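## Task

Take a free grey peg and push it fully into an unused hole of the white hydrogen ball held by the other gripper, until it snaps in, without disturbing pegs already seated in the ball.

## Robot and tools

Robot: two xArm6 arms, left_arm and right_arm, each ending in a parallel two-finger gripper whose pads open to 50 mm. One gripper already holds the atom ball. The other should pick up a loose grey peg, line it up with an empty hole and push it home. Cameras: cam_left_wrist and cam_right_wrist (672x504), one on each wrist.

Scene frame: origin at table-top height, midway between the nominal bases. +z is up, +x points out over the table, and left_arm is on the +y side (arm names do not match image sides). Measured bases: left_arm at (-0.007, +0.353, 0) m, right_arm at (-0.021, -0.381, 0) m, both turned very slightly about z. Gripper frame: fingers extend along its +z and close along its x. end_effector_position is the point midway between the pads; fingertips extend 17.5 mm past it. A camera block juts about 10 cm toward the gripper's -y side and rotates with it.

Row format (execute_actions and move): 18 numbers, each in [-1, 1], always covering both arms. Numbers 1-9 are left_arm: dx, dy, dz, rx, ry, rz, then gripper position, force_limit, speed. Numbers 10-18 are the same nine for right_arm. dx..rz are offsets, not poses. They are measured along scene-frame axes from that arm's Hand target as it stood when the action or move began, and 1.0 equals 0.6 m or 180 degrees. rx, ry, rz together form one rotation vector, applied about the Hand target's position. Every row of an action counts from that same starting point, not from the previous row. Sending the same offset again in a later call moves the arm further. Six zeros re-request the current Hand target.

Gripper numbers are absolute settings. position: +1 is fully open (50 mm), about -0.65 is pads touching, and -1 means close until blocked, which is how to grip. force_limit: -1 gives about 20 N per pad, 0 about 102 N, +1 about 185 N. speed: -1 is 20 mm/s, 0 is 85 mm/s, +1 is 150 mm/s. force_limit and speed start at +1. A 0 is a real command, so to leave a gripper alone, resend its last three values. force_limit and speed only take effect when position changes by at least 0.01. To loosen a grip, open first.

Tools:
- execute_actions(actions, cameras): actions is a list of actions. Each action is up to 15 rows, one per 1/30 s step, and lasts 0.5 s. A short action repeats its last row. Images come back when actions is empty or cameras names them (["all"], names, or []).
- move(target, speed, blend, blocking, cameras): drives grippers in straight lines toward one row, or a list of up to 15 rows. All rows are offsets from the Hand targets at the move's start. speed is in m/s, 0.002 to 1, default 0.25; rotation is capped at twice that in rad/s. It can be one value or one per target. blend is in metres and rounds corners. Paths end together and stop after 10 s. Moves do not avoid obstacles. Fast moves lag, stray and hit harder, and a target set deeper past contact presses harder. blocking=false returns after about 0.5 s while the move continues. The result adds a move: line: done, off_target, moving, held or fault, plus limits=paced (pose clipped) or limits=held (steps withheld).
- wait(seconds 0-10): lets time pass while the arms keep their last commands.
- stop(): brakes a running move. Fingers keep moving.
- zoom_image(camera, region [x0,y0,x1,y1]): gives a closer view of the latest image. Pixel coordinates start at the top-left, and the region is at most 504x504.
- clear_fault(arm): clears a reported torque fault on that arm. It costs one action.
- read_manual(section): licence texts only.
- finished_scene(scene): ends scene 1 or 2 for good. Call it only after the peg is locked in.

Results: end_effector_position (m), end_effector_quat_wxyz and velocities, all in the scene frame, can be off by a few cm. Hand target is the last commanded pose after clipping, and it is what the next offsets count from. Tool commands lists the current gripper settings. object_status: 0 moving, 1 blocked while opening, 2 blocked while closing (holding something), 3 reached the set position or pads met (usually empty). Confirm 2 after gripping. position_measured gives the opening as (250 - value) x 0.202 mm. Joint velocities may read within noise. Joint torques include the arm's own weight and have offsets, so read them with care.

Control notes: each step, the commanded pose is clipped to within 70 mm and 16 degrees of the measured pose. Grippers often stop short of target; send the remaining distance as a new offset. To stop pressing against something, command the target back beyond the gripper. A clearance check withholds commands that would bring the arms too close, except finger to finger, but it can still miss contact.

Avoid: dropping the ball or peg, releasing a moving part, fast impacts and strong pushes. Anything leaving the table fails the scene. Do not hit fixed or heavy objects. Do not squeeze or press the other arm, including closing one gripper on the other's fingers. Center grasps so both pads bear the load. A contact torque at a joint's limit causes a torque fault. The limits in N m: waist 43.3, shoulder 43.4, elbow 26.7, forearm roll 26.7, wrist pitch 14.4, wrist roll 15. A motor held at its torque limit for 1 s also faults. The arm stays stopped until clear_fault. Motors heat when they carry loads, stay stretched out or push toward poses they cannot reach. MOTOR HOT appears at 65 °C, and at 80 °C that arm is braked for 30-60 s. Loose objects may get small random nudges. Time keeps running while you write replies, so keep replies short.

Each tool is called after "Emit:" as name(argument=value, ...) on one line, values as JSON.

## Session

Emit:
execute_actions(actions=[])

Scene clock: 0.00 s.
left_arm: end_effector_position=(+0.4105, -0.0256, +0.1306) position_measured=185 object_status=3 end_effector_quat_wxyz=(+0.608, +0.794, +0.001, +0.003) | right_arm: end_effector_position=(+0.3786, -0.3906, +0.2450) position_measured=3 object_status=3 end_effector_quat_wxyz=(+0.000, +0.716, +0.698, +0.000)
Joint positions: left_arm=[-0.359 0.388 -0.942 -1.756 1.147 3.366] | right_arm=[0 -0.265 -0.928 0 1.194 0.785]
Joint velocities: within noise
Joint torques (N m): no reading
Hand target: left_arm +0.4105, -0.0256, +0.1306; +0.608, +0.794, +0.001, +0.003 | right_arm +0.3786, -0.3906, +0.2450; +0.000, +0.716, +0.698, +0.000
Tool commands: left_gripper/position=-0.388235 left_gripper/force_limit=+1.0 left_gripper/speed=+1.0 right_gripper/position=+1.0 right_gripper/force_limit=+1.0 right_gripper/speed=+1.0

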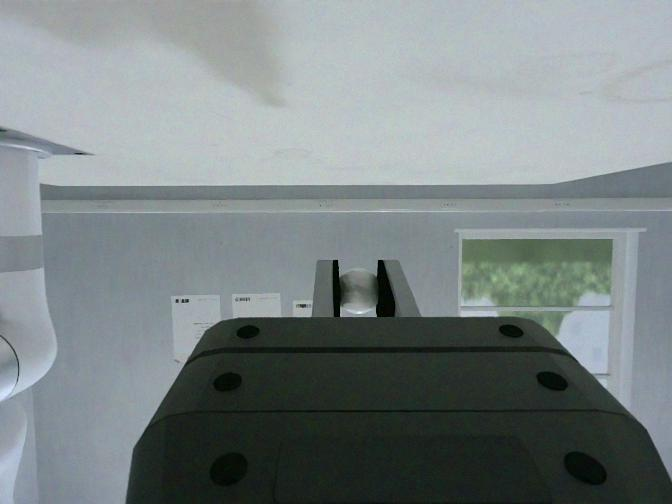

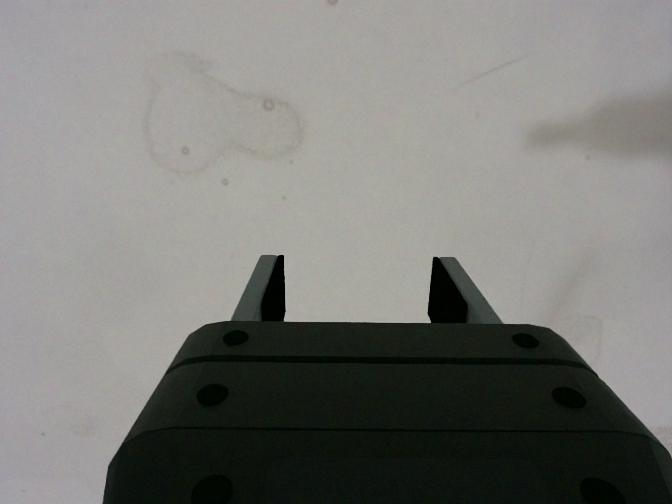

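Emit:
move(target=[0,0,0,0,0,0,-0.388235,1,1,-0.031,0.418,0.325,0,0.25,0,1,1,1], speed=0.3, cameras=["cam_right_wrist"])

Scene clock: 7.77 s.
left_arm: end_effector_position=(+0.4105, -0.0256, +0.1306) position_measured=185 object_status=3 end_effector_quat_wxyz=(+0.608, +0.794, +0.001, +0.003) | right_arm: end_effector_position=(+0.3590, -0.1400, +0.4392) position_measured=3 object_status=3 end_effector_quat_wxyz=(-0.289, +0.701, +0.631, -0.164)
Joint positions: left_arm=[-0.359 0.388 -0.942 -1.756 1.147 3.366] | right_arm=[0.305 0.697 -2.698 0.625 2.49 1.58]
Joint torques (N m): left_arm=[1.6 -35.43 -19.36 -0.95 1.58 -0.05] | right_arm=[-1.89 -24.38 -19.59 1.73 0.03 0.81]
Hand target: left_arm +0.4105, -0.0256, +0.1306; +0.608, +0.794, +0.001, +0.003 | right_arm +0.3600, -0.1398, +0.4400; -0.267, +0.661, +0.645, -0.274
Off the commanded pose: left_arm 0.000 m, 0 deg | right_arm 0.001 m, 14 deg.
elbow stopped short (right arm): the move would have taken joint 3 (elbow) straighter than the controller allows.
move: off_target (right_arm)
Images, in order (width x height): cam_right_wrist 672x504.

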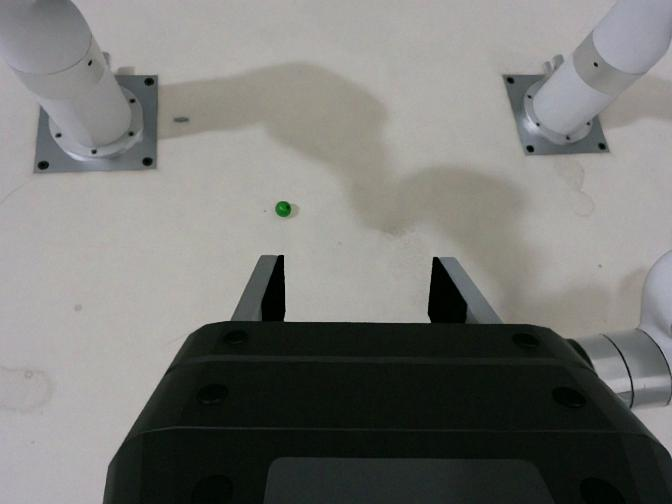

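Emit:
zoom_image(camera="cam_right_wrist", region=[160, 100, 210, 140])

Scaled by 10.080.

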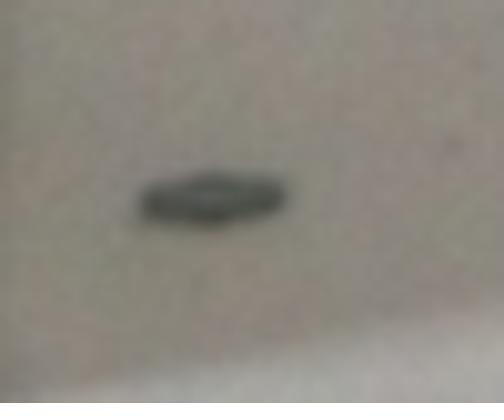

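Emit:
move(target=[[0,0,0,0,0,0,-0.388235,1,1,-0.267,-0.1,-0.15,-0.192,-0.197,-0.464,1,1,1],[0,0,0,0,0,0,-0.388235,1,1,-0.617,-0.067,-0.317,-0.192,-0.197,-0.464,1,1,1]], speed=0.3, blend=0.05, cameras=["cam_right_wrist"])

Scene clock: 27.93 s.
left_arm: end_effector_position=(+0.4105, -0.0256, +0.1306) position_measured=185 object_status=3 end_effector_quat_wxyz=(+0.608, +0.794, +0.001, +0.003) | right_arm: end_effector_position=(-0.0102, -0.1800, +0.2498) position_measured=3 object_status=3 end_effector_quat_wxyz=(+0.000, +1.000, +0.001, +0.000)
Joint positions: left_arm=[-0.359 0.388 -0.942 -1.756 1.147 3.366] | right_arm=[1.54 -1.061 -0.441 0 1.5 3.869]
Joint torques (N m): left_arm=[1.7 -35.94 -19.49 -0.98 1.32 -0.21] | right_arm=[2.18 0.3 -27.61 -0.69 -1.95 0.6]
Hand target: left_arm +0.4105, -0.0256, +0.1306; +0.608, +0.794, +0.001, +0.003 | right_arm -0.0102, -0.1800, +0.2498; +0.000, +1.000, +0.001, +0.000
Off the commanded pose: left_arm 0.000 m, 0 deg | right_arm 0.000 m, 0 deg.
move: done
Images, in order (width x height): cam_right_wrist 672x504.

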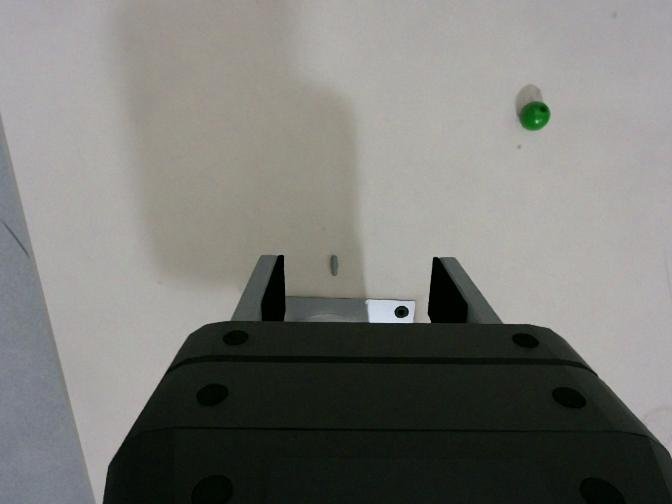

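Emit:
zoom_image(camera="cam_right_wrist", region=[314, 245, 354, 285])

Scaled by 12.600.

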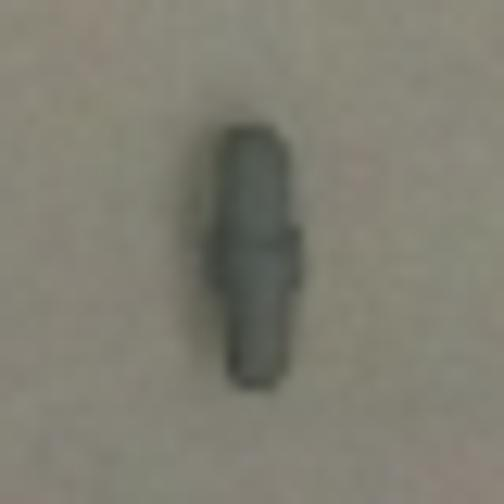

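Emit:
move(target=[0,0,0,0,0,0,-0.388235,1,1,-0.013,-0.0667,-0.2165,-0.111,0,0,1,1,1], speed=0.15, cameras=["cam_right_wrist"])

Emit:
zoom_image(camera="cam_right_wrist", region=[296, 260, 376, 320])

Scene clock: 72.67 s.
left_arm: end_effector_position=(+0.4105, -0.0256, +0.1306) position_measured=185 object_status=3 end_effector_quat_wxyz=(+0.608, +0.794, +0.001, +0.003) | right_arm: end_effector_position=(-0.0180, -0.2200, +0.1199) position_measured=3 object_status=3 end_effector_quat_wxyz=(+0.173, +0.985, +0.001, +0.000)
Joint positions: left_arm=[-0.359 0.388 -0.942 -1.756 1.147 3.366] | right_arm=[1.581 -0.732 -0.245 -0.005 1.325 3.913]
Joint torques (N m): left_arm=[1.6 -35.96 -19.49 -1 1.33 -0.21] | right_arm=[2.21 -3.27 -24.93 0.26 -1.16 0.76]
Hand target: left_arm +0.4105, -0.0256, +0.1306; +0.608, +0.794, +0.001, +0.003 | right_arm -0.0180, -0.2200, +0.1199; +0.173, +0.985, +0.001, +0.000
Off the commanded pose: left_arm 0.000 m, 0 deg | right_arm 0.000 m, 0 deg.
move: done
Images, in order (width x height): cam_right_wrist 672x504.

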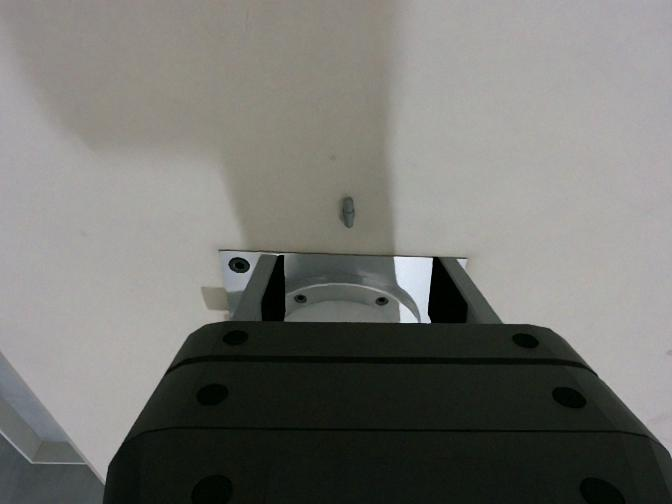

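Scaled by 6.300.

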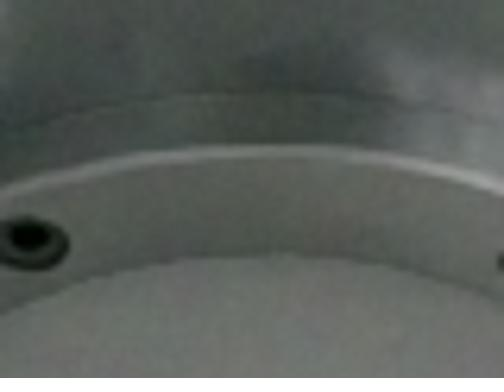

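Emit:
move(target=[[0,0,0,0,0,0,-0.388235,1,1,-0.0017,-0.0642,-0.1,0,0,0,1,1,1],[0,0,0,0,0,0,-0.388235,1,1,-0.0017,-0.0642,-0.1615,0,0,0,1,1,1]], speed=[0.15,0.05], blend=0.01, cameras=["cam_right_wrist"])

Emit:
zoom_image(camera="cam_right_wrist", region=[306, 250, 406, 325])

Scene clock: 79.13 s.
left_arm: end_effector_position=(+0.4105, -0.0256, +0.1306) position_measured=185 object_status=3 end_effector_quat_wxyz=(+0.608, +0.794, +0.001, +0.003) | right_arm: end_effector_position=(-0.0190, -0.2585, +0.0230) position_measured=3 object_status=3 end_effector_quat_wxyz=(+0.173, +0.985, +0.001, +0.000)
Joint positions: left_arm=[-0.359 0.388 -0.942 -1.756 1.147 3.366] | right_arm=[1.583 -0.598 0.011 -0.005 0.935 3.916]
Joint torques (N m): left_arm=[1.77 -35.8 -19.51 -1.04 1.39 -0.21] | right_arm=[-1.93 -2.41 -21.06 -0.58 -1.12 0.63]
Hand target: left_arm +0.4105, -0.0256, +0.1306; +0.608, +0.794, +0.001, +0.003 | right_arm -0.0190, -0.2585, +0.0230; +0.173, +0.985, +0.001, +0.000
Off the commanded pose: left_arm 0.000 m, 0 deg | right_arm 0.000 m, 0 deg.
move: done
Images, in order (width x height): cam_right_wrist 672x504.

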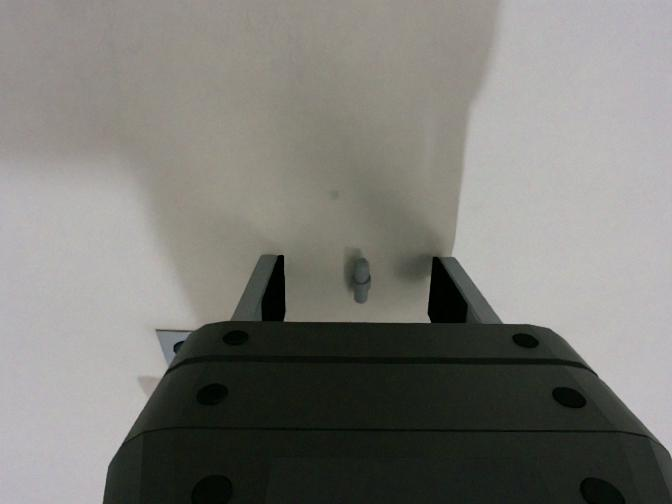

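Scaled by 5.040.

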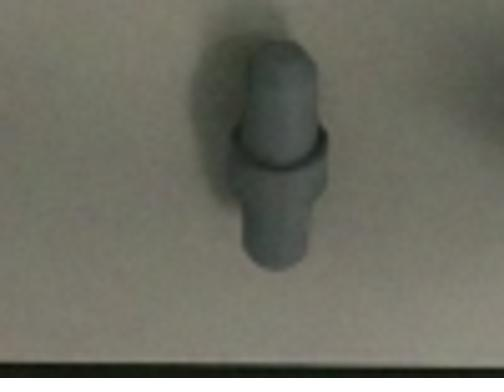

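Emit:
move(target=[[0,0,0,0,0,0,-0.388235,1,1,0,-0.0025,-0.0017,0,0,0,1,1,1],[0,0,0,0,0,0,-0.388235,1,1,0,-0.0025,-0.0017,0,0,0,-1,-0.5,-0.5],[0,0,0,0,0,0,-0.388235,1,1,0,0.1308,-0.0017,0,0,0,-1,-0.5,-0.5],[0,0,0,0,0,0,-0.388235,1,1,0,0.1308,-0.0017,0,0,0,0,0,0],[0,0,0,0,0,0,-0.388235,1,1,0,0.1308,0.05,0,0,0,0,0,0],[0,0,0,0,0,0,-0.388235,1,1,0,0.1558,0.1283,0.111,0,0,0,0,0]], speed=[0.03,0.03,0.06,0.06,0.08,0.2], cameras=["cam_right_wrist"])

Emit:
zoom_image(camera="cam_right_wrist", region=[296, 180, 396, 280])

Scene clock: 91.27 s.
left_arm: end_effector_position=(+0.4105, -0.0256, +0.1306) position_measured=185 object_status=3 end_effector_quat_wxyz=(+0.608, +0.794, +0.001, +0.003) | right_arm: end_effector_position=(-0.0190, -0.1651, +0.1000) position_measured=152 object_status=3 end_effector_quat_wxyz=(+0.000, +1.000, +0.001, +0.000)
Joint positions: left_arm=[-0.359 0.388 -0.942 -1.756 1.147 3.366] | right_arm=[1.584 -0.881 -0.079 0 0.959 3.914]
Joint torques (N m): left_arm=[1.73 -36.06 -19.53 -1.02 1.33 -0.18] | right_arm=[-1.99 -3.65 -24.84 0.31 -1.13 -0.72]
Hand target: left_arm +0.4105, -0.0256, +0.1306; +0.608, +0.794, +0.001, +0.003 | right_arm -0.0190, -0.1651, +0.1000; +0.000, +1.000, +0.001, +0.000
Off the commanded pose: left_arm 0.000 m, 0 deg | right_arm 0.000 m, 0 deg.
move: done
Images, in order (width x height): cam_right_wrist 672x504.

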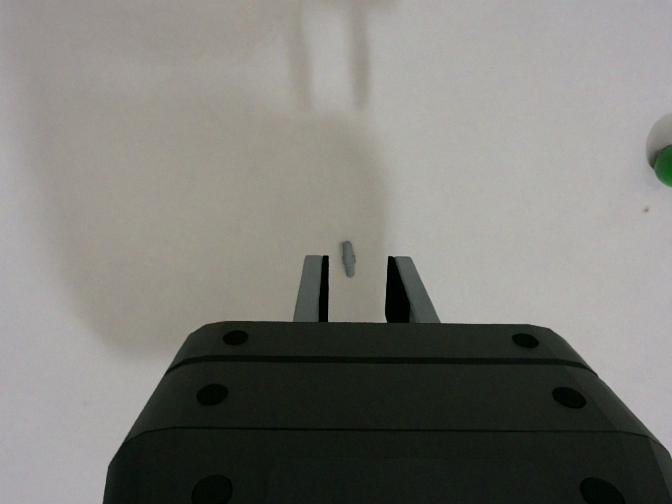

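Scaled by 5.040.

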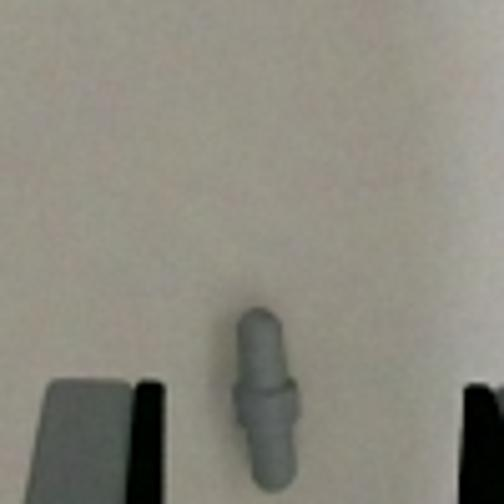

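Emit:
move(target=[[0,0,0,0,0,0,-0.388235,1,1,-0.0013,-0.0132,-0.08,0,0,0.0233,0,0.2,-0.7],[0,0,0,0,0,0,-0.388235,1,1,-0.0013,-0.0132,-0.1342,0,0,0.0233,0,0.2,-0.7]], speed=[0.15,0.05], blend=0.01, cameras=["cam_right_wrist"])

Emit:
zoom_image(camera="cam_right_wrist", region=[326, 260, 396, 330])

Scene clock: 96.70 s.
left_arm: end_effector_position=(+0.4105, -0.0256, +0.1306) position_measured=185 object_status=3 end_effector_quat_wxyz=(+0.608, +0.794, +0.001, +0.003) | right_arm: end_effector_position=(-0.0198, -0.1730, +0.0195) position_measured=152 object_status=3 end_effector_quat_wxyz=(+0.000, +0.999, +0.038, +0.000)
Joint positions: left_arm=[-0.359 0.388 -0.942 -1.756 1.147 3.366] | right_arm=[1.588 -0.547 0.041 0.001 0.505 3.844]
Joint torques (N m): left_arm=[1.66 -35.77 -19.62 -0.85 1.39 -0.07] | right_arm=[0.22 -3.84 -21.14 0.28 -1.94 -0.75]
Hand target: left_arm +0.4105, -0.0256, +0.1306; +0.608, +0.794, +0.001, +0.003 | right_arm -0.0198, -0.1730, +0.0194; +0.000, +0.999, +0.038, +0.000
Off the commanded pose: left_arm 0.000 m, 0 deg | right_arm 0.000 m, 0 deg.
move: done
Images, in order (width x height): cam_right_wrist 672x504.

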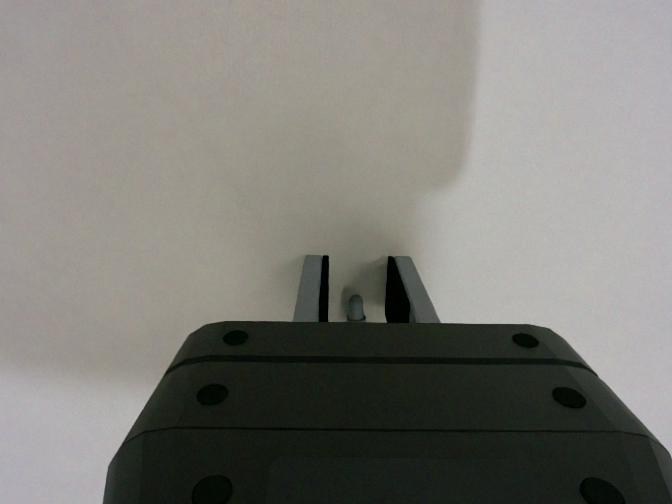

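Scaled by 7.200.

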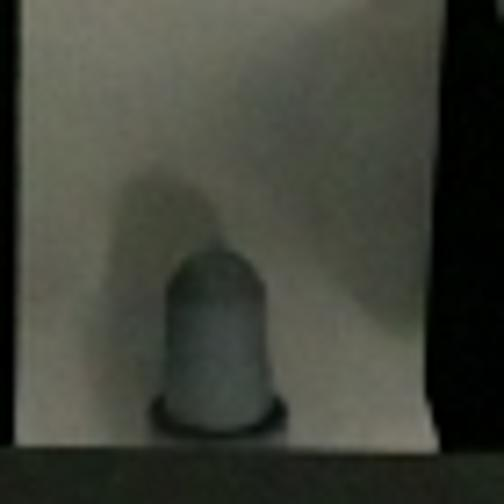

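Emit:
move(target=[[0,0,0,0,0,0,-0.388235,1,1,0.0001,0.0018,0,0,0,0,0,0.2,-0.7],[0,0,0,0,0,0,-0.388235,1,1,0.0001,0.0018,0,0,0,0,-1,0.2,-0.7]], speed=0.05, cameras=["cam_right_wrist"])

Emit:
zoom_image(camera="cam_right_wrist", region=[326, 260, 396, 330])

Scene clock: 105.40 s.
left_arm: end_effector_position=(+0.4105, -0.0256, +0.1306) position_measured=185 object_status=3 end_effector_quat_wxyz=(+0.608, +0.794, +0.001, +0.003) | right_arm: end_effector_position=(-0.0198, -0.1719, +0.0194) position_measured=241 object_status=2 end_effector_quat_wxyz=(+0.000, +0.999, +0.038, +0.000)
Joint positions: left_arm=[-0.359 0.388 -0.942 -1.756 1.147 3.366] | right_arm=[1.588 -0.54 0.037 0.001 0.502 3.844]
Joint torques (N m): left_arm=[1.54 -36.02 -19.52 -0.87 1.32 -0.25] | right_arm=[-1.87 -3.82 -20.89 0.38 -1.99 -0.66]
Hand target: left_arm +0.4105, -0.0256, +0.1306; +0.608, +0.794, +0.001, +0.003 | right_arm -0.0198, -0.1719, +0.0194; +0.000, +0.999, +0.038, +0.000
Off the commanded pose: left_arm 0.000 m, 0 deg | right_arm 0.000 m, 0 deg.
move: done
Images, in order (width x height): cam_right_wrist 672x504.

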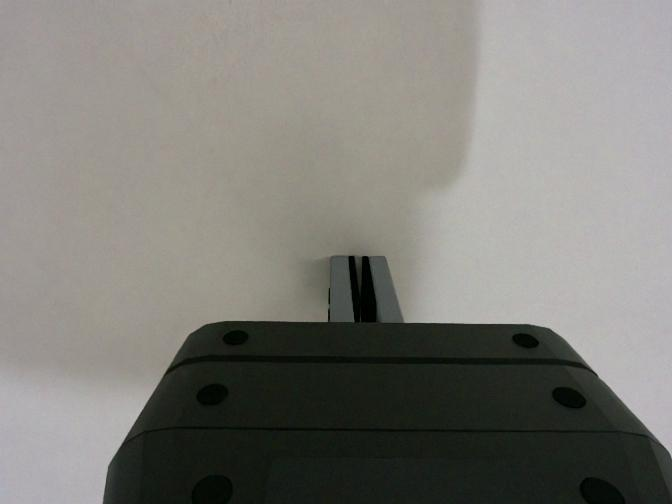

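Scaled by 7.200.

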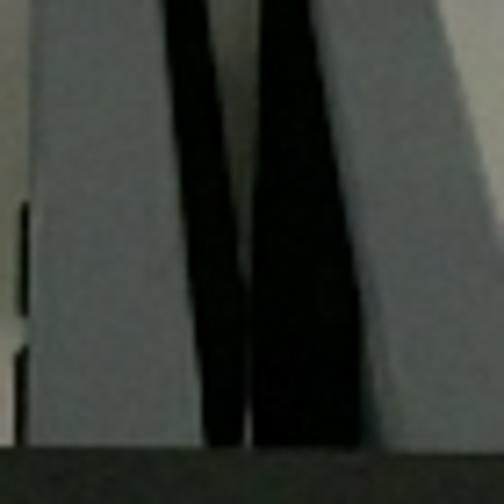

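Emit:
move(target=[[0,0,0,0,0,0,-0.388235,1,1,0,0,0.17,0,0,0,-1,0.2,-0.7],[-0.0675,-0.2073,0.1657,-0.084,0,0,-0.388235,1,1,0.6347,-0.0602,0.462,0.0143,-0.3745,0.9035,-1,0.2,-0.7]], speed=[0.12,0.35], blend=0.03, cameras=["all"])

Scene clock: 127.47 s.
left_arm: end_effector_position=(+0.3700, -0.1500, +0.2300) position_measured=185 object_status=3 end_effector_quat_wxyz=(+0.707, +0.707, +0.001, +0.003) | right_arm: end_effector_position=(+0.3611, -0.2080, +0.2966) position_measured=241 object_status=2 end_effector_quat_wxyz=(+0.000, +0.000, +0.924, +0.382)
Joint positions: left_arm=[-0.618 0.338 -0.998 -2.102 1.196 3.372] | right_arm=[0.044 -0.312 -0.861 0.83 1.28 -1.062]
Joint torques (N m): left_arm=[-1.68 -32.87 -22.34 -1.41 2.9 0.35] | right_arm=[-1.86 -11.73 -27.75 0.53 -0.19 -0.75]
Hand target: left_arm +0.3700, -0.1500, +0.2300; +0.707, +0.707, +0.001, +0.003 | right_arm +0.3611, -0.2080, +0.2966; +0.000, +0.000, +0.924, +0.382
Off the commanded pose: left_arm 0.000 m, 0 deg | right_arm 0.000 m, 0 deg.
move: done

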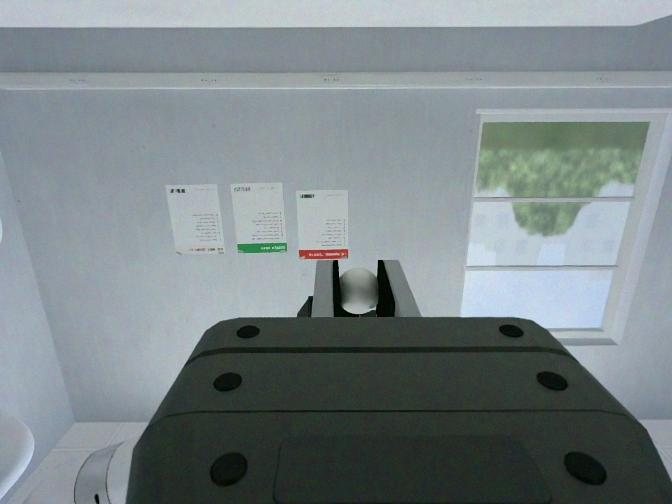

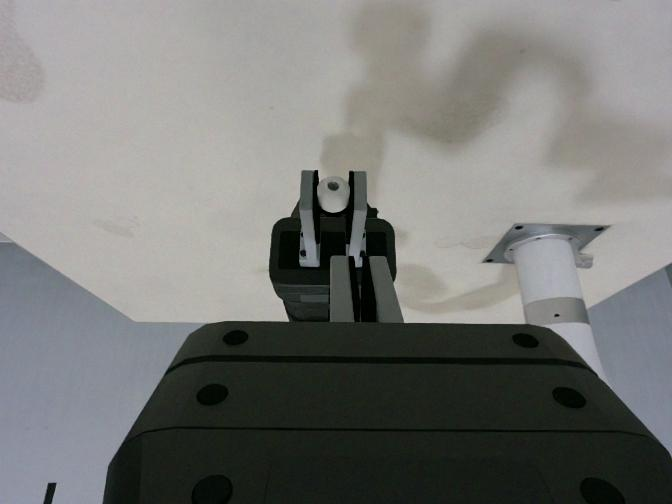

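Emit:
zoom_image(camera="cam_right_wrist", region=[296, 160, 376, 220])

Emit:
zoom_image(camera="cam_right_wrist", region=[316, 170, 352, 218])

Emit:
zoom_image(camera="cam_left_wrist", region=[310, 250, 410, 325])

Scaled by 6.300.

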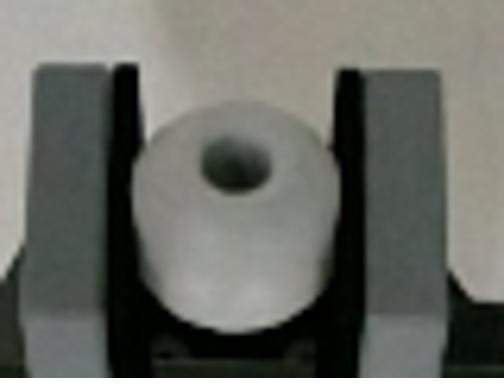

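Scaled by 10.500.

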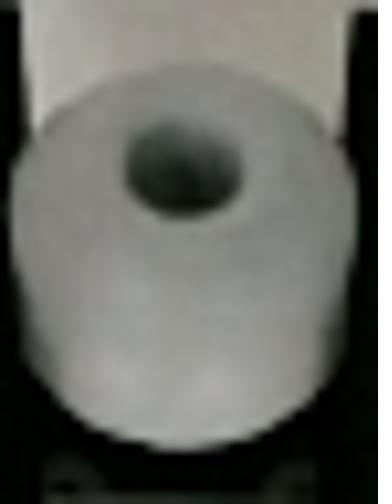

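Scaled by 5.040.

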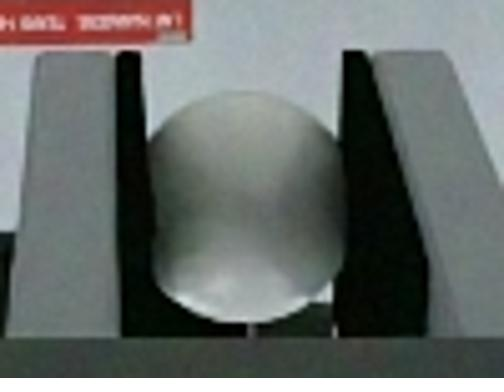

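Emit:
move(target=[0,0,0,0,0,0,-0.388235,1,1,0,0.03,0.0223,-0.25,0,0,-1,0.2,-0.7], speed=0.3, cameras=["cam_right_wrist"])

Emit:
zoom_image(camera="cam_right_wrist", region=[296, 250, 376, 320])

Scene clock: 144.53 s.
left_arm: end_effector_position=(+0.3700, -0.1500, +0.2300) position_measured=185 object_status=3 end_effector_quat_wxyz=(+0.707, +0.707, +0.001, +0.003) | right_arm: end_effector_position=(+0.3611, -0.1900, +0.3100) position_measured=241 object_status=2 end_effector_quat_wxyz=(+0.000, +0.000, +1.000, +0.000)
Joint positions: left_arm=[-0.618 0.338 -0.998 -2.102 1.196 3.372] | right_arm=[0.487 -0.184 -1.193 0 1.378 -0.323]
Joint torques (N m): left_arm=[-1.69 -32.98 -22.23 -1.38 2.92 0.33] | right_arm=[2.13 -13.96 -27.99 -0.65 -1 0.65]
Hand target: left_arm +0.3700, -0.1500, +0.2300; +0.707, +0.707, +0.001, +0.003 | right_arm +0.3611, -0.1900, +0.3100; +0.000, +0.000, +1.000, +0.000
Off the commanded pose: left_arm 0.000 m, 0 deg | right_arm 0.000 m, 0 deg.
move: done
Images, in order (width x height): cam_right_wrist 672x504.

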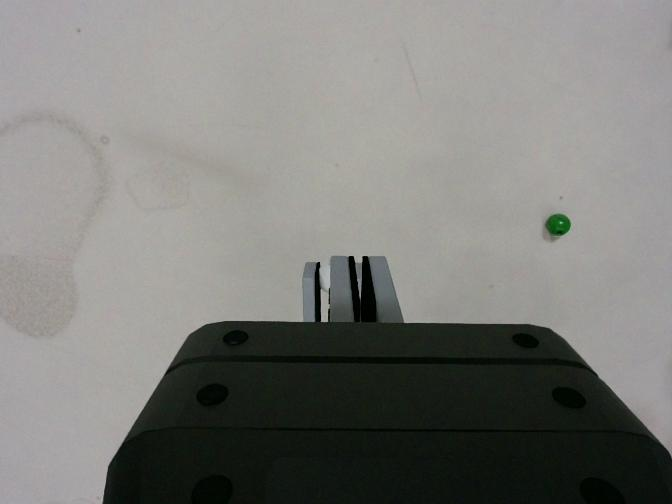

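Scaled by 6.300.

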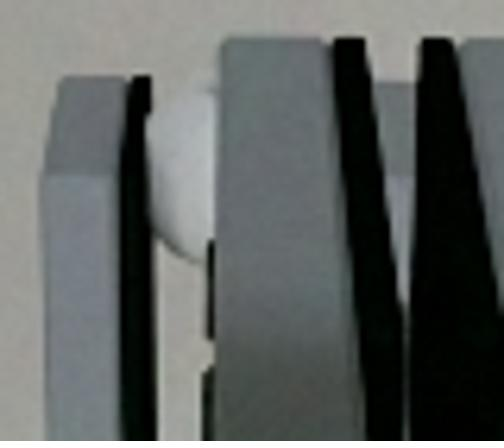

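Emit:
move(target=[0,0,0,0,0,0,-0.388235,1,1,0,0.075,0,0,0,0,-1,0.2,-0.7], speed=0.2, cameras=["cam_right_wrist"])

Emit:
zoom_image(camera="cam_right_wrist", region=[306, 170, 376, 240])

Scene clock: 147.57 s.
left_arm: end_effector_position=(+0.3700, -0.1500, +0.2300) position_measured=185 object_status=3 end_effector_quat_wxyz=(+0.707, +0.707, +0.001, +0.003) | right_arm: end_effector_position=(+0.3611, -0.1450, +0.3100) position_measured=241 object_status=2 end_effector_quat_wxyz=(+0.000, +0.000, +1.000, +0.000)
Joint positions: left_arm=[-0.618 0.338 -0.998 -2.102 1.196 3.372] | right_arm=[0.577 -0.108 -1.271 0 1.38 -0.233]
Joint torques (N m): left_arm=[-1.83 -32.99 -22.35 -1.41 3.01 0.38] | right_arm=[2.09 -15.57 -27.72 -0.77 -0.94 0.6]
Hand target: left_arm +0.3700, -0.1500, +0.2300; +0.707, +0.707, +0.001, +0.003 | right_arm +0.3611, -0.1450, +0.3100; +0.000, +0.000, +1.000, +0.000
Off the commanded pose: left_arm 0.000 m, 0 deg | right_arm 0.000 m, 0 deg.
move: done
Images, in order (width x height): cam_right_wrist 672x504.

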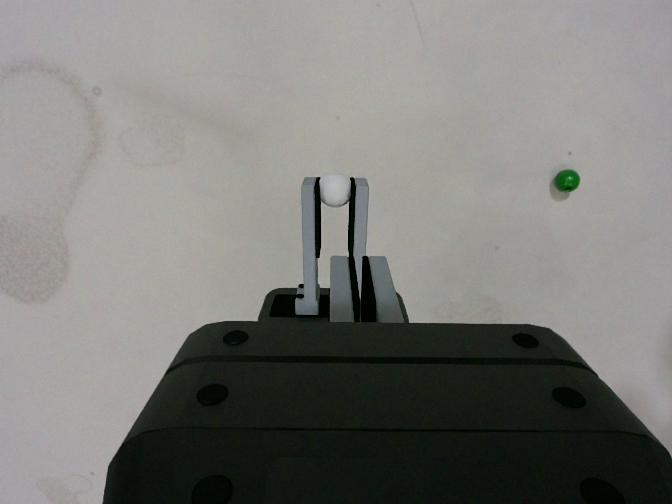

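Scaled by 7.200.

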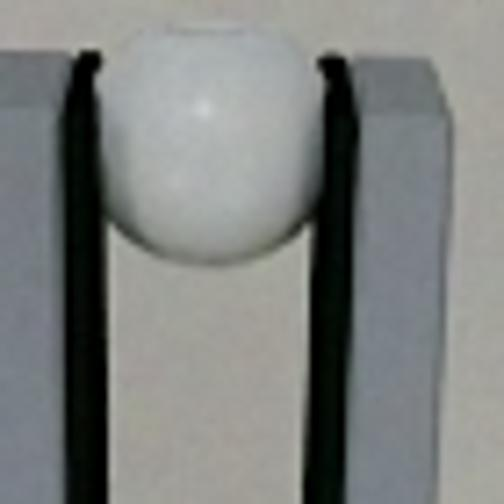

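Emit:
move(target=[[0,0,0,0,0,0,-0.388235,1,1,0.0123,-0.1167,0,0,0,0,-1,0.2,-0.7],[0,0,0,0,0,0,-0.388235,1,1,0.0123,-0.1167,-0.1095,0,0,0,-1,0.2,-0.7],[0,0,0,0,0,0,-0.388235,1,1,0.0123,-0.0917,-0.1095,0,0,0,-1,0.2,-0.7]], speed=[0.15,0.15,0.03], blend=[0.015,0,0], cameras=["all"])

Emit:
zoom_image(camera="cam_left_wrist", region=[310, 250, 410, 325])

Scene clock: 160.70 s.
left_arm: end_effector_position=(+0.3700, -0.1500, +0.2300) position_measured=185 object_status=3 end_effector_quat_wxyz=(+0.707, +0.707, +0.001, +0.003) | right_arm: end_effector_position=(+0.3685, -0.2000, +0.2443) position_measured=241 object_status=2 end_effector_quat_wxyz=(+0.000, +0.000, +1.000, +0.000)
Joint positions: left_arm=[-0.618 0.338 -0.998 -2.102 1.196 3.372] | right_arm=[0.459 -0.162 -1.028 0 1.19 -0.351]
Joint torques (N m): left_arm=[-1.7 -33.16 -22.31 -1.26 3 0.28] | right_arm=[2.29 -14.65 -27.93 -0.54 -1.1 0.67]
Hand target: left_arm +0.3700, -0.1500, +0.2300; +0.707, +0.707, +0.001, +0.003 | right_arm +0.3684, -0.2000, +0.2443; +0.000, +0.000, +1.000, +0.000
Off the commanded pose: left_arm 0.000 m, 0 deg | right_arm 0.000 m, 0 deg.
move: done

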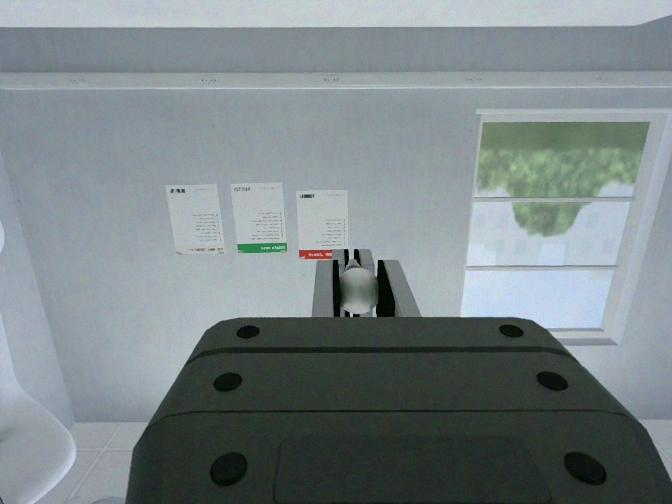

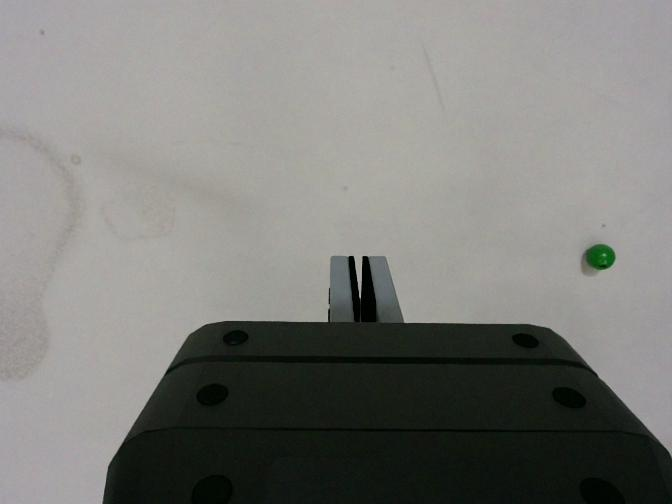

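Scaled by 5.040.

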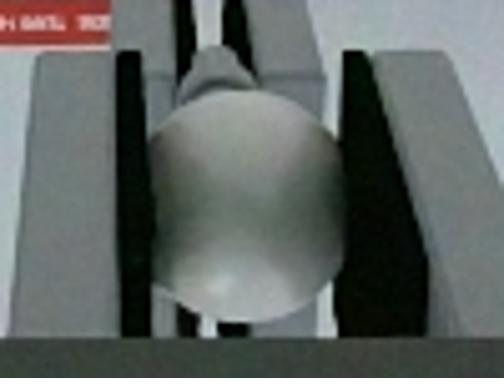

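Emit:
move(target=[[0,0,0,0,0,0,-0.388235,1,1,0.001,0,0,0,0,0,-1,0.2,-0.7],[0,0,0,0,0,0,-0.388235,1,1,0.001,0.0117,0,0,0,0,-1,0.2,-0.7]], speed=[0.03,0.015])

Scene clock: 171.03 s.
left_arm: end_effector_position=(+0.3699, -0.1500, +0.2300) position_measured=185 object_status=3 end_effector_quat_wxyz=(+0.707, +0.707, +0.001, +0.003) | right_arm: end_effector_position=(+0.3691, -0.1930, +0.2443) position_measured=241 object_status=2 end_effector_quat_wxyz=(+0.000, +0.000, +1.000, +0.000)
Joint positions: left_arm=[-0.618 0.338 -0.998 -2.102 1.196 3.372] | right_arm=[0.473 -0.149 -1.04 0 1.19 -0.337]
Joint torques (N m): left_arm=[-0.84 -33.1 -22.15 -1.35 2.26 0.35] | right_arm=[2.31 -15.12 -27.98 0.02 -0.96 0.61]
Hand target: left_arm +0.3700, -0.1500, +0.2300; +0.707, +0.707, +0.001, +0.003 | right_arm +0.3690, -0.1930, +0.2443; +0.000, +0.000, +1.000, +0.000
Off the commanded pose: left_arm 0.000 m, 0 deg | right_arm 0.000 m, 0 deg.
move: done

Emit:
move(target=[0,0,0,0,0,0,-0.388235,1,1,0,0.005,0,0,0,0,-1,0.2,-0.7], speed=0.015, cameras=["cam_left_wrist"])

Emit:
zoom_image(camera="cam_left_wrist", region=[310, 250, 410, 325])

Scene clock: 173.40 s.
left_arm: end_effector_position=(+0.3700, -0.1500, +0.2300) position_measured=185 object_status=3 end_effector_quat_wxyz=(+0.707, +0.707, +0.001, +0.003) | right_arm: end_effector_position=(+0.3690, -0.1901, +0.2443) position_measured=241 object_status=2 end_effector_quat_wxyz=(+0.000, +0.000, +1.000, +0.000)
Joint positions: left_arm=[-0.618 0.338 -0.998 -2.102 1.196 3.372] | right_arm=[0.479 -0.145 -1.045 0 1.191 -0.331]
Joint torques (N m): left_arm=[1.78 -33.21 -21.6 -1.33 1.65 0.31] | right_arm=[4.89 -15.52 -28.93 0.24 -1.06 0.69]
Hand target: left_arm +0.3700, -0.1500, +0.2300; +0.707, +0.707, +0.001, +0.003 | right_arm +0.3690, -0.1900, +0.2443; +0.000, +0.000, +1.000, +0.000
Off the commanded pose: left_arm 0.000 m, 0 deg | right_arm 0.000 m, 0 deg.
move: done
Images, in order (width x height): cam_left_wrist 672x504.

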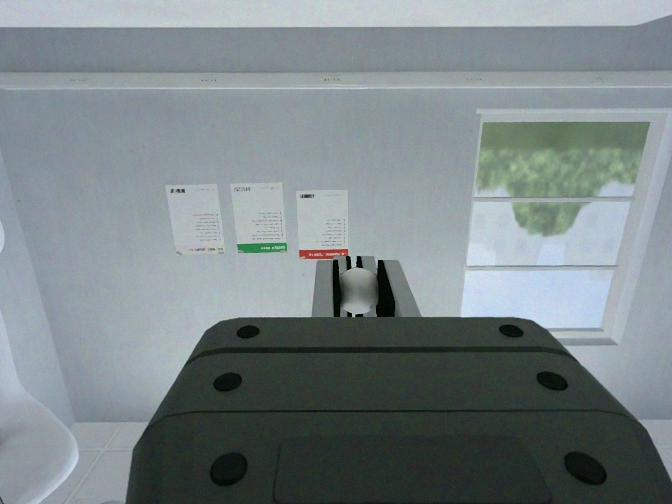

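Scaled by 5.040.

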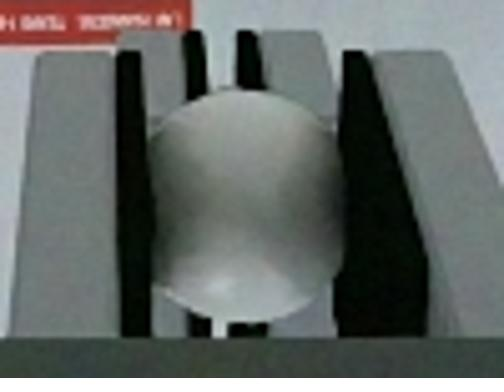

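Emit:
move(target=[0,0,0,0,0,0,-0.388235,1,1,0,0.005,0,0,0,0,-1,0.2,-0.7], speed=0.015)

Scene clock: 175.27 s.
left_arm: end_effector_position=(+0.3701, -0.1499, +0.2299) position_measured=185 object_status=3 end_effector_quat_wxyz=(+0.707, +0.707, +0.001, +0.003) | right_arm: end_effector_position=(+0.3690, -0.1873, +0.2443) position_measured=241 object_status=2 end_effector_quat_wxyz=(+0.000, +0.000, +1.000, +0.000)
Joint positions: left_arm=[-0.618 0.338 -0.998 -2.102 1.196 3.372] | right_arm=[0.485 -0.14 -1.05 0 1.191 -0.325]
Joint torques (N m): left_arm=[-13.88 -33.3 -32.35 -1.26 2.72 0.39] | right_arm=[24.93 -16.96 -35.06 8.03 -3.72 0.63]
Hand target: left_arm +0.3700, -0.1500, +0.2300; +0.707, +0.707, +0.001, +0.003 | right_arm +0.3690, -0.1870, +0.2443; +0.000, +0.000, +1.000, +0.000
Off the commanded pose: left_arm 0.000 m, 0 deg | right_arm 0.000 m, 0 deg.
move: done

Emit:
move(target=[[0,0,0,0,0,0,-0.388235,1,1,0,-0.0055,0,0,0,0,-1,0.2,-0.7]], speed=0.01)

Emit:
move(target=[0,0,0,0,0,0,-0.388235,1,1,0.0033,0,0,0,0,0,-1,0.2,-0.7], speed=0.01)

Scene clock: 181.13 s.
left_arm: end_effector_position=(+0.3698, -0.1502, +0.2301) position_measured=185 object_status=3 end_effector_quat_wxyz=(+0.707, +0.707, +0.001, +0.002) | right_arm: end_effector_position=(+0.3691, -0.1901, +0.2444) position_measured=241 object_status=2 end_effector_quat_wxyz=(+0.000, +0.000, +1.000, +0.000)
Joint positions: left_arm=[-0.619 0.338 -0.999 -2.102 1.196 3.372] | right_arm=[0.479 -0.145 -1.045 0 1.19 -0.332]
Joint torques (N m): left_arm=[5.77 -33.57 -17.6 -0.94 1.48 0.28] | right_arm=[-5.81 -17.11 -25.6 -2.7 -0.76 -0.8]
Hand target: left_arm +0.3700, -0.1500, +0.2300; +0.707, +0.707, +0.001, +0.003 | right_arm +0.3690, -0.1903, +0.2443; +0.000, +0.000, +1.000, +0.000
Off the commanded pose: left_arm 0.000 m, 0 deg | right_arm 0.000 m, 0 deg.
move: done

Scene clock: 181.83 s.
left_arm: end_effector_position=(+0.3701, -0.1500, +0.2300) position_measured=185 object_status=3 end_effector_quat_wxyz=(+0.707, +0.707, +0.001, +0.003) | right_arm: end_effector_position=(+0.3709, -0.1903, +0.2443) position_measured=241 object_status=2 end_effector_quat_wxyz=(+0.000, +0.000, +1.000, +0.000)
Joint positions: left_arm=[-0.618 0.338 -0.998 -2.102 1.196 3.372] | right_arm=[0.477 -0.139 -1.051 0 1.191 -0.334]
Joint torques (N m): left_arm=[-6.01 -33.67 -17.29 0.74 4.04 0.32] | right_arm=[-7.04 -15.21 -32.35 -1.6 -3.52 -0.51]
Hand target: left_arm +0.3700, -0.1500, +0.2300; +0.707, +0.707, +0.001, +0.003 | right_arm +0.3710, -0.1903, +0.2443; +0.000, +0.000, +1.000, +0.000
Off the commanded pose: left_arm 0.000 m, 0 deg | right_arm 0.000 m, 0 deg.
move: done

Emit:
move(target=[[0,0,0,0,0,0,-0.388235,1,1,-0.0022,0.0017,0,0,0,0,-1,0.2,-0.7],[0,0,0,0,0,0,-0.388235,1,1,-0.0022,0.0075,0,0,0,0,-1,0.2,-0.7]], speed=[0.02,0.01])

Scene clock: 187.07 s.
left_arm: end_effector_position=(+0.3701, -0.1498, +0.2299) position_measured=185 object_status=3 end_effector_quat_wxyz=(+0.707, +0.707, +0.001, +0.003) | right_arm: end_effector_position=(+0.3698, -0.1864, +0.2442) position_measured=241 object_status=2 end_effector_quat_wxyz=(+0.000, +0.000, +1.000, +0.000)
Joint positions: left_arm=[-0.618 0.338 -0.998 -2.102 1.196 3.372] | right_arm=[0.486 -0.136 -1.054 -0.001 1.191 -0.323]
Joint torques (N m): left_arm=[-25.97 -33.97 -35.13 -0.77 4.91 0.32] | right_arm=[30.03 -17.36 -40.35 10.38 -6.52 0.81]
Hand target: left_arm +0.3700, -0.1500, +0.2300; +0.707, +0.707, +0.001, +0.003 | right_arm +0.3697, -0.1858, +0.2443; +0.000, +0.000, +1.000, +0.000
Off the commanded pose: left_arm 0.000 m, 0 deg | right_arm 0.001 m, 0 deg.
move: done

Emit:
move(target=[[0,0,0,0,0,0,-0.388235,1,1,0,-0.0055,0,0,0,0,-1,0.2,-0.7]], speed=0.01)

Scene clock: 189.17 s.
left_arm: end_effector_position=(+0.3698, -0.1502, +0.2301) position_measured=185 object_status=3 end_effector_quat_wxyz=(+0.707, +0.707, +0.001, +0.003) | right_arm: end_effector_position=(+0.3697, -0.1888, +0.2444) position_measured=241 object_status=2 end_effector_quat_wxyz=(+0.000, +0.000, +1.000, +0.000)
Joint positions: left_arm=[-0.619 0.338 -0.999 -2.102 1.196 3.372] | right_arm=[0.481 -0.141 -1.049 0 1.19 -0.33]
Joint torques (N m): left_arm=[-6.94 -33.98 -20.49 -0.16 4 0.36] | right_arm=[0.13 -17.67 -30.41 0.23 -3.42 -0.6]
Hand target: left_arm +0.3700, -0.1500, +0.2300; +0.707, +0.707, +0.001, +0.003 | right_arm +0.3697, -0.1891, +0.2443; +0.000, +0.000, +1.000, +0.000
Off the commanded pose: left_arm 0.000 m, 0 deg | right_arm 0.000 m, 0 deg.
move: done

Emit:
move(target=[[0,0,0,0,0,0,-0.388235,1,1,0,0,0,0,0,0,0,0,-0.7],[0,0,0,0,0,0,-0.388235,1,1,0,-0.0598,0,0,0,0,0,0,-0.7],[0,0,0,0,0,0,-0.388235,1,1,0,-0.0598,0.1095,0,0,0,0,0,-0.7],[0,0,0,0,0,0,-0.388235,1,1,0,0.0735,0.1095,0,0,0,-1,0.2,-0.5]], speed=[0.05,0.06,0.15,0.15], blend=[0,0.01,0.02,0], cameras=["cam_right_wrist"])

Emit:
zoom_image(camera="cam_right_wrist", region=[316, 140, 386, 210])

Scene clock: 196.33 s.
left_arm: end_effector_position=(+0.3700, -0.1500, +0.2300) position_measured=185 object_status=3 end_effector_quat_wxyz=(+0.707, +0.707, +0.001, +0.003) | right_arm: end_effector_position=(+0.3697, -0.1450, +0.3100) position_measured=253 object_status=3 end_effector_quat_wxyz=(+0.000, +0.000, +1.000, +0.000)
Joint positions: left_arm=[-0.618 0.338 -0.998 -2.102 1.196 3.372] | right_arm=[0.567 -0.083 -1.299 0 1.382 -0.243]
Joint torques (N m): left_arm=[-1.09 -34.08 -22.26 -1.09 2.78 0.33] | right_arm=[2.39 -16.22 -27.81 -0.59 -1.09 0.66]
Hand target: left_arm +0.3700, -0.1500, +0.2300; +0.707, +0.707, +0.001, +0.003 | right_arm +0.3697, -0.1450, +0.3100; +0.000, +0.000, +1.000, +0.000
Off the commanded pose: left_arm 0.000 m, 0 deg | right_arm 0.000 m, 0 deg.
move: done
Images, in order (width x height): cam_right_wrist 672x504.

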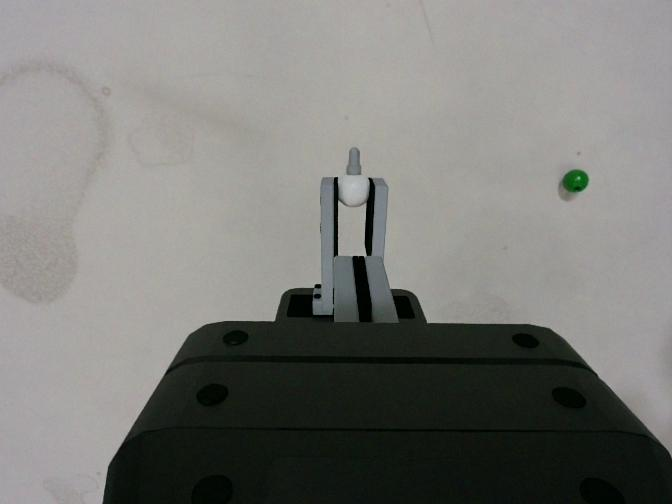

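Scaled by 7.200.

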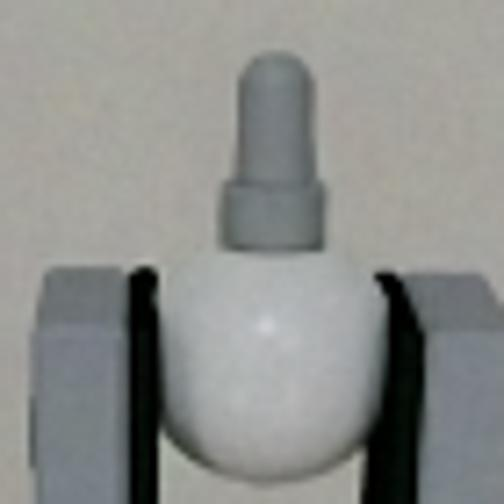

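Emit:
zoom_image(camera="cam_right_wrist", region=[338, 144, 370, 180])

Scaled by 14.000.

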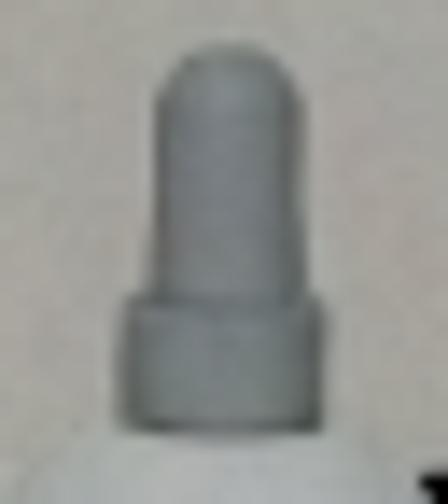

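Emit:
move(target=[[0,0,0,0,0,0,-0.388235,1,1,0,-0.1333,0,0,0,0,-1,0.2,-0.5],[0,0,0,0,0,0,-0.388235,1,1,-0.0008,-0.1333,-0.12,0,0,0,-1,0.2,-0.5],[0,0,0,0,0,0,-0.388235,1,1,-0.0008,-0.0917,-0.12,0,0,0,-1,0.2,-0.5],[0,0,0,0,0,0,-0.388235,1,1,-0.0008,-0.0817,-0.12,0,0,0,-1,0.2,-0.5]], speed=[0.18,0.18,0.08,0.012], blend=[0.02,0.01,0.002,0])

Scene clock: 209.57 s.
left_arm: end_effector_position=(+0.3700, -0.1499, +0.2299) position_measured=185 object_status=3 end_effector_quat_wxyz=(+0.707, +0.707, +0.001, +0.003) | right_arm: end_effector_position=(+0.3692, -0.1942, +0.2380) position_measured=253 object_status=3 end_effector_quat_wxyz=(+0.000, +0.000, +1.000, +0.000)
Joint positions: left_arm=[-0.618 0.338 -0.998 -2.102 1.196 3.372] | right_arm=[0.47 -0.147 -1.025 0 1.173 -0.34]
Joint torques (N m): left_arm=[-6.53 -34.25 -26.87 -1.07 2.96 0.35] | right_arm=[12.73 -15.27 -31.25 3.37 -2.82 0.69]
Hand target: left_arm +0.3700, -0.1500, +0.2300; +0.707, +0.707, +0.001, +0.003 | right_arm +0.3692, -0.1940, +0.2380; +0.000, +0.000, +1.000, +0.000
Off the commanded pose: left_arm 0.000 m, 0 deg | right_arm 0.000 m, 0 deg.
move: done

Emit:
move(target=[0,0,0,0,0,0,-0.388235,1,1,0,0.005,0,0,0,0,-1,0.2,-0.5], speed=0.01)

Scene clock: 211.53 s.
left_arm: end_effector_position=(+0.3701, -0.1499, +0.2299) position_measured=185 object_status=3 end_effector_quat_wxyz=(+0.707, +0.707, +0.001, +0.003) | right_arm: end_effector_position=(+0.3696, -0.1920, +0.2380) position_measured=253 object_status=3 end_effector_quat_wxyz=(+0.000, +0.001, +1.000, +0.000)
Joint positions: left_arm=[-0.618 0.338 -0.998 -2.102 1.196 3.372] | right_arm=[0.475 -0.142 -1.03 -0.001 1.173 -0.333]
Joint torques (N m): left_arm=[-27.04 -34.51 -39.2 -1.08 6.13 0.3] | right_arm=[34.93 -16.58 -40.11 10.82 -6.63 0.51]
Hand target: left_arm +0.3700, -0.1500, +0.2300; +0.707, +0.707, +0.001, +0.003 | right_arm +0.3692, -0.1910, +0.2380; +0.000, +0.000, +1.000, +0.000
Off the commanded pose: left_arm 0.000 m, 0 deg | right_arm 0.001 m, 0 deg.
move: done

Emit:
move(target=[[0,0,0,0,0,0,-0.388235,1,1,0,0.0005,0,0,0,0,-1,0.2,-0.5],[0,0,0,0,0,0,-0.388235,1,1,0,-0.0083,0,0,0,0,-1,0.2,-0.5],[0,0,0,0,0,0,-0.388235,1,1,0,-0.0567,0,0,0,0,-1,0.2,-0.5],[0,0,0,0,0,0,-0.388235,1,1,0.0008,-0.0567,0.12,0,0,0,-1,0.2,-0.5],[0,0,0,0,0,0,-0.388235,1,1,0.0008,0.0767,0.12,0,0,0,-1,0.2,-0.5]], speed=[0.01,0.01,0.1,0.18,0.18], blend=[0,0.001,0.01,0.02,0], cameras=["cam_right_wrist"])

Emit:
zoom_image(camera="cam_right_wrist", region=[316, 140, 386, 210])

Scene clock: 217.20 s.
left_arm: end_effector_position=(+0.3700, -0.1500, +0.2300) position_measured=185 object_status=3 end_effector_quat_wxyz=(+0.707, +0.707, +0.001, +0.003) | right_arm: end_effector_position=(+0.3697, -0.1450, +0.3100) position_measured=253 object_status=3 end_effector_quat_wxyz=(+0.000, +0.000, +1.000, +0.000)
Joint positions: left_arm=[-0.618 0.338 -0.998 -2.102 1.196 3.372] | right_arm=[0.567 -0.083 -1.299 0 1.382 -0.243]
Joint torques (N m): left_arm=[2.73 -34.74 -20.58 -0.96 1.82 0.3] | right_arm=[2.11 -16.16 -27.81 -0.68 -0.95 0.68]
Hand target: left_arm +0.3700, -0.1500, +0.2300; +0.707, +0.707, +0.001, +0.003 | right_arm +0.3697, -0.1450, +0.3100; +0.000, +0.000, +1.000, +0.000
Off the commanded pose: left_arm 0.000 m, 0 deg | right_arm 0.000 m, 0 deg.
move: done
Images, in order (width x height): cam_right_wrist 672x504.

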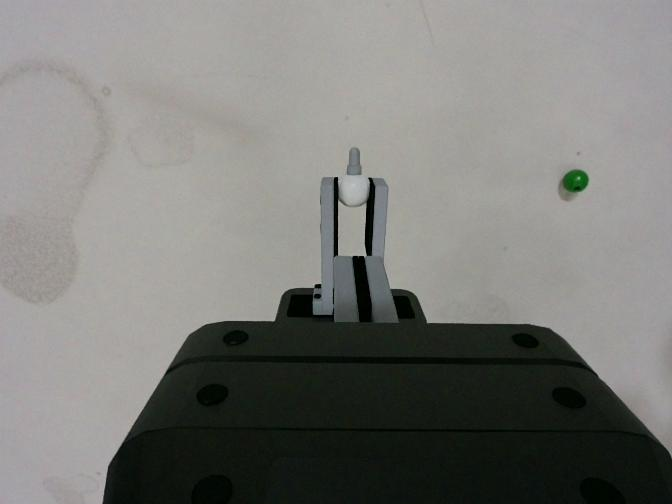

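Scaled by 7.200.

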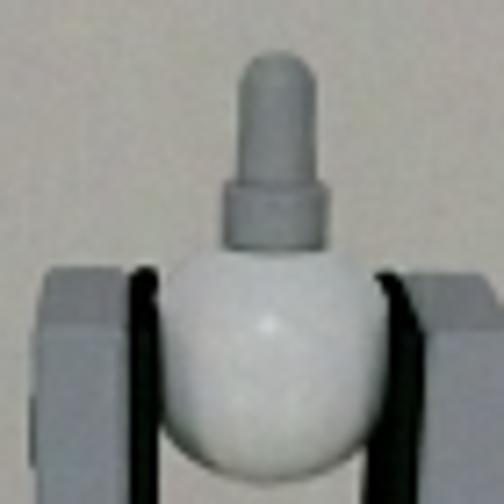

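Emit:
finished_scene(scene=2)

The scene is finished: the task was done.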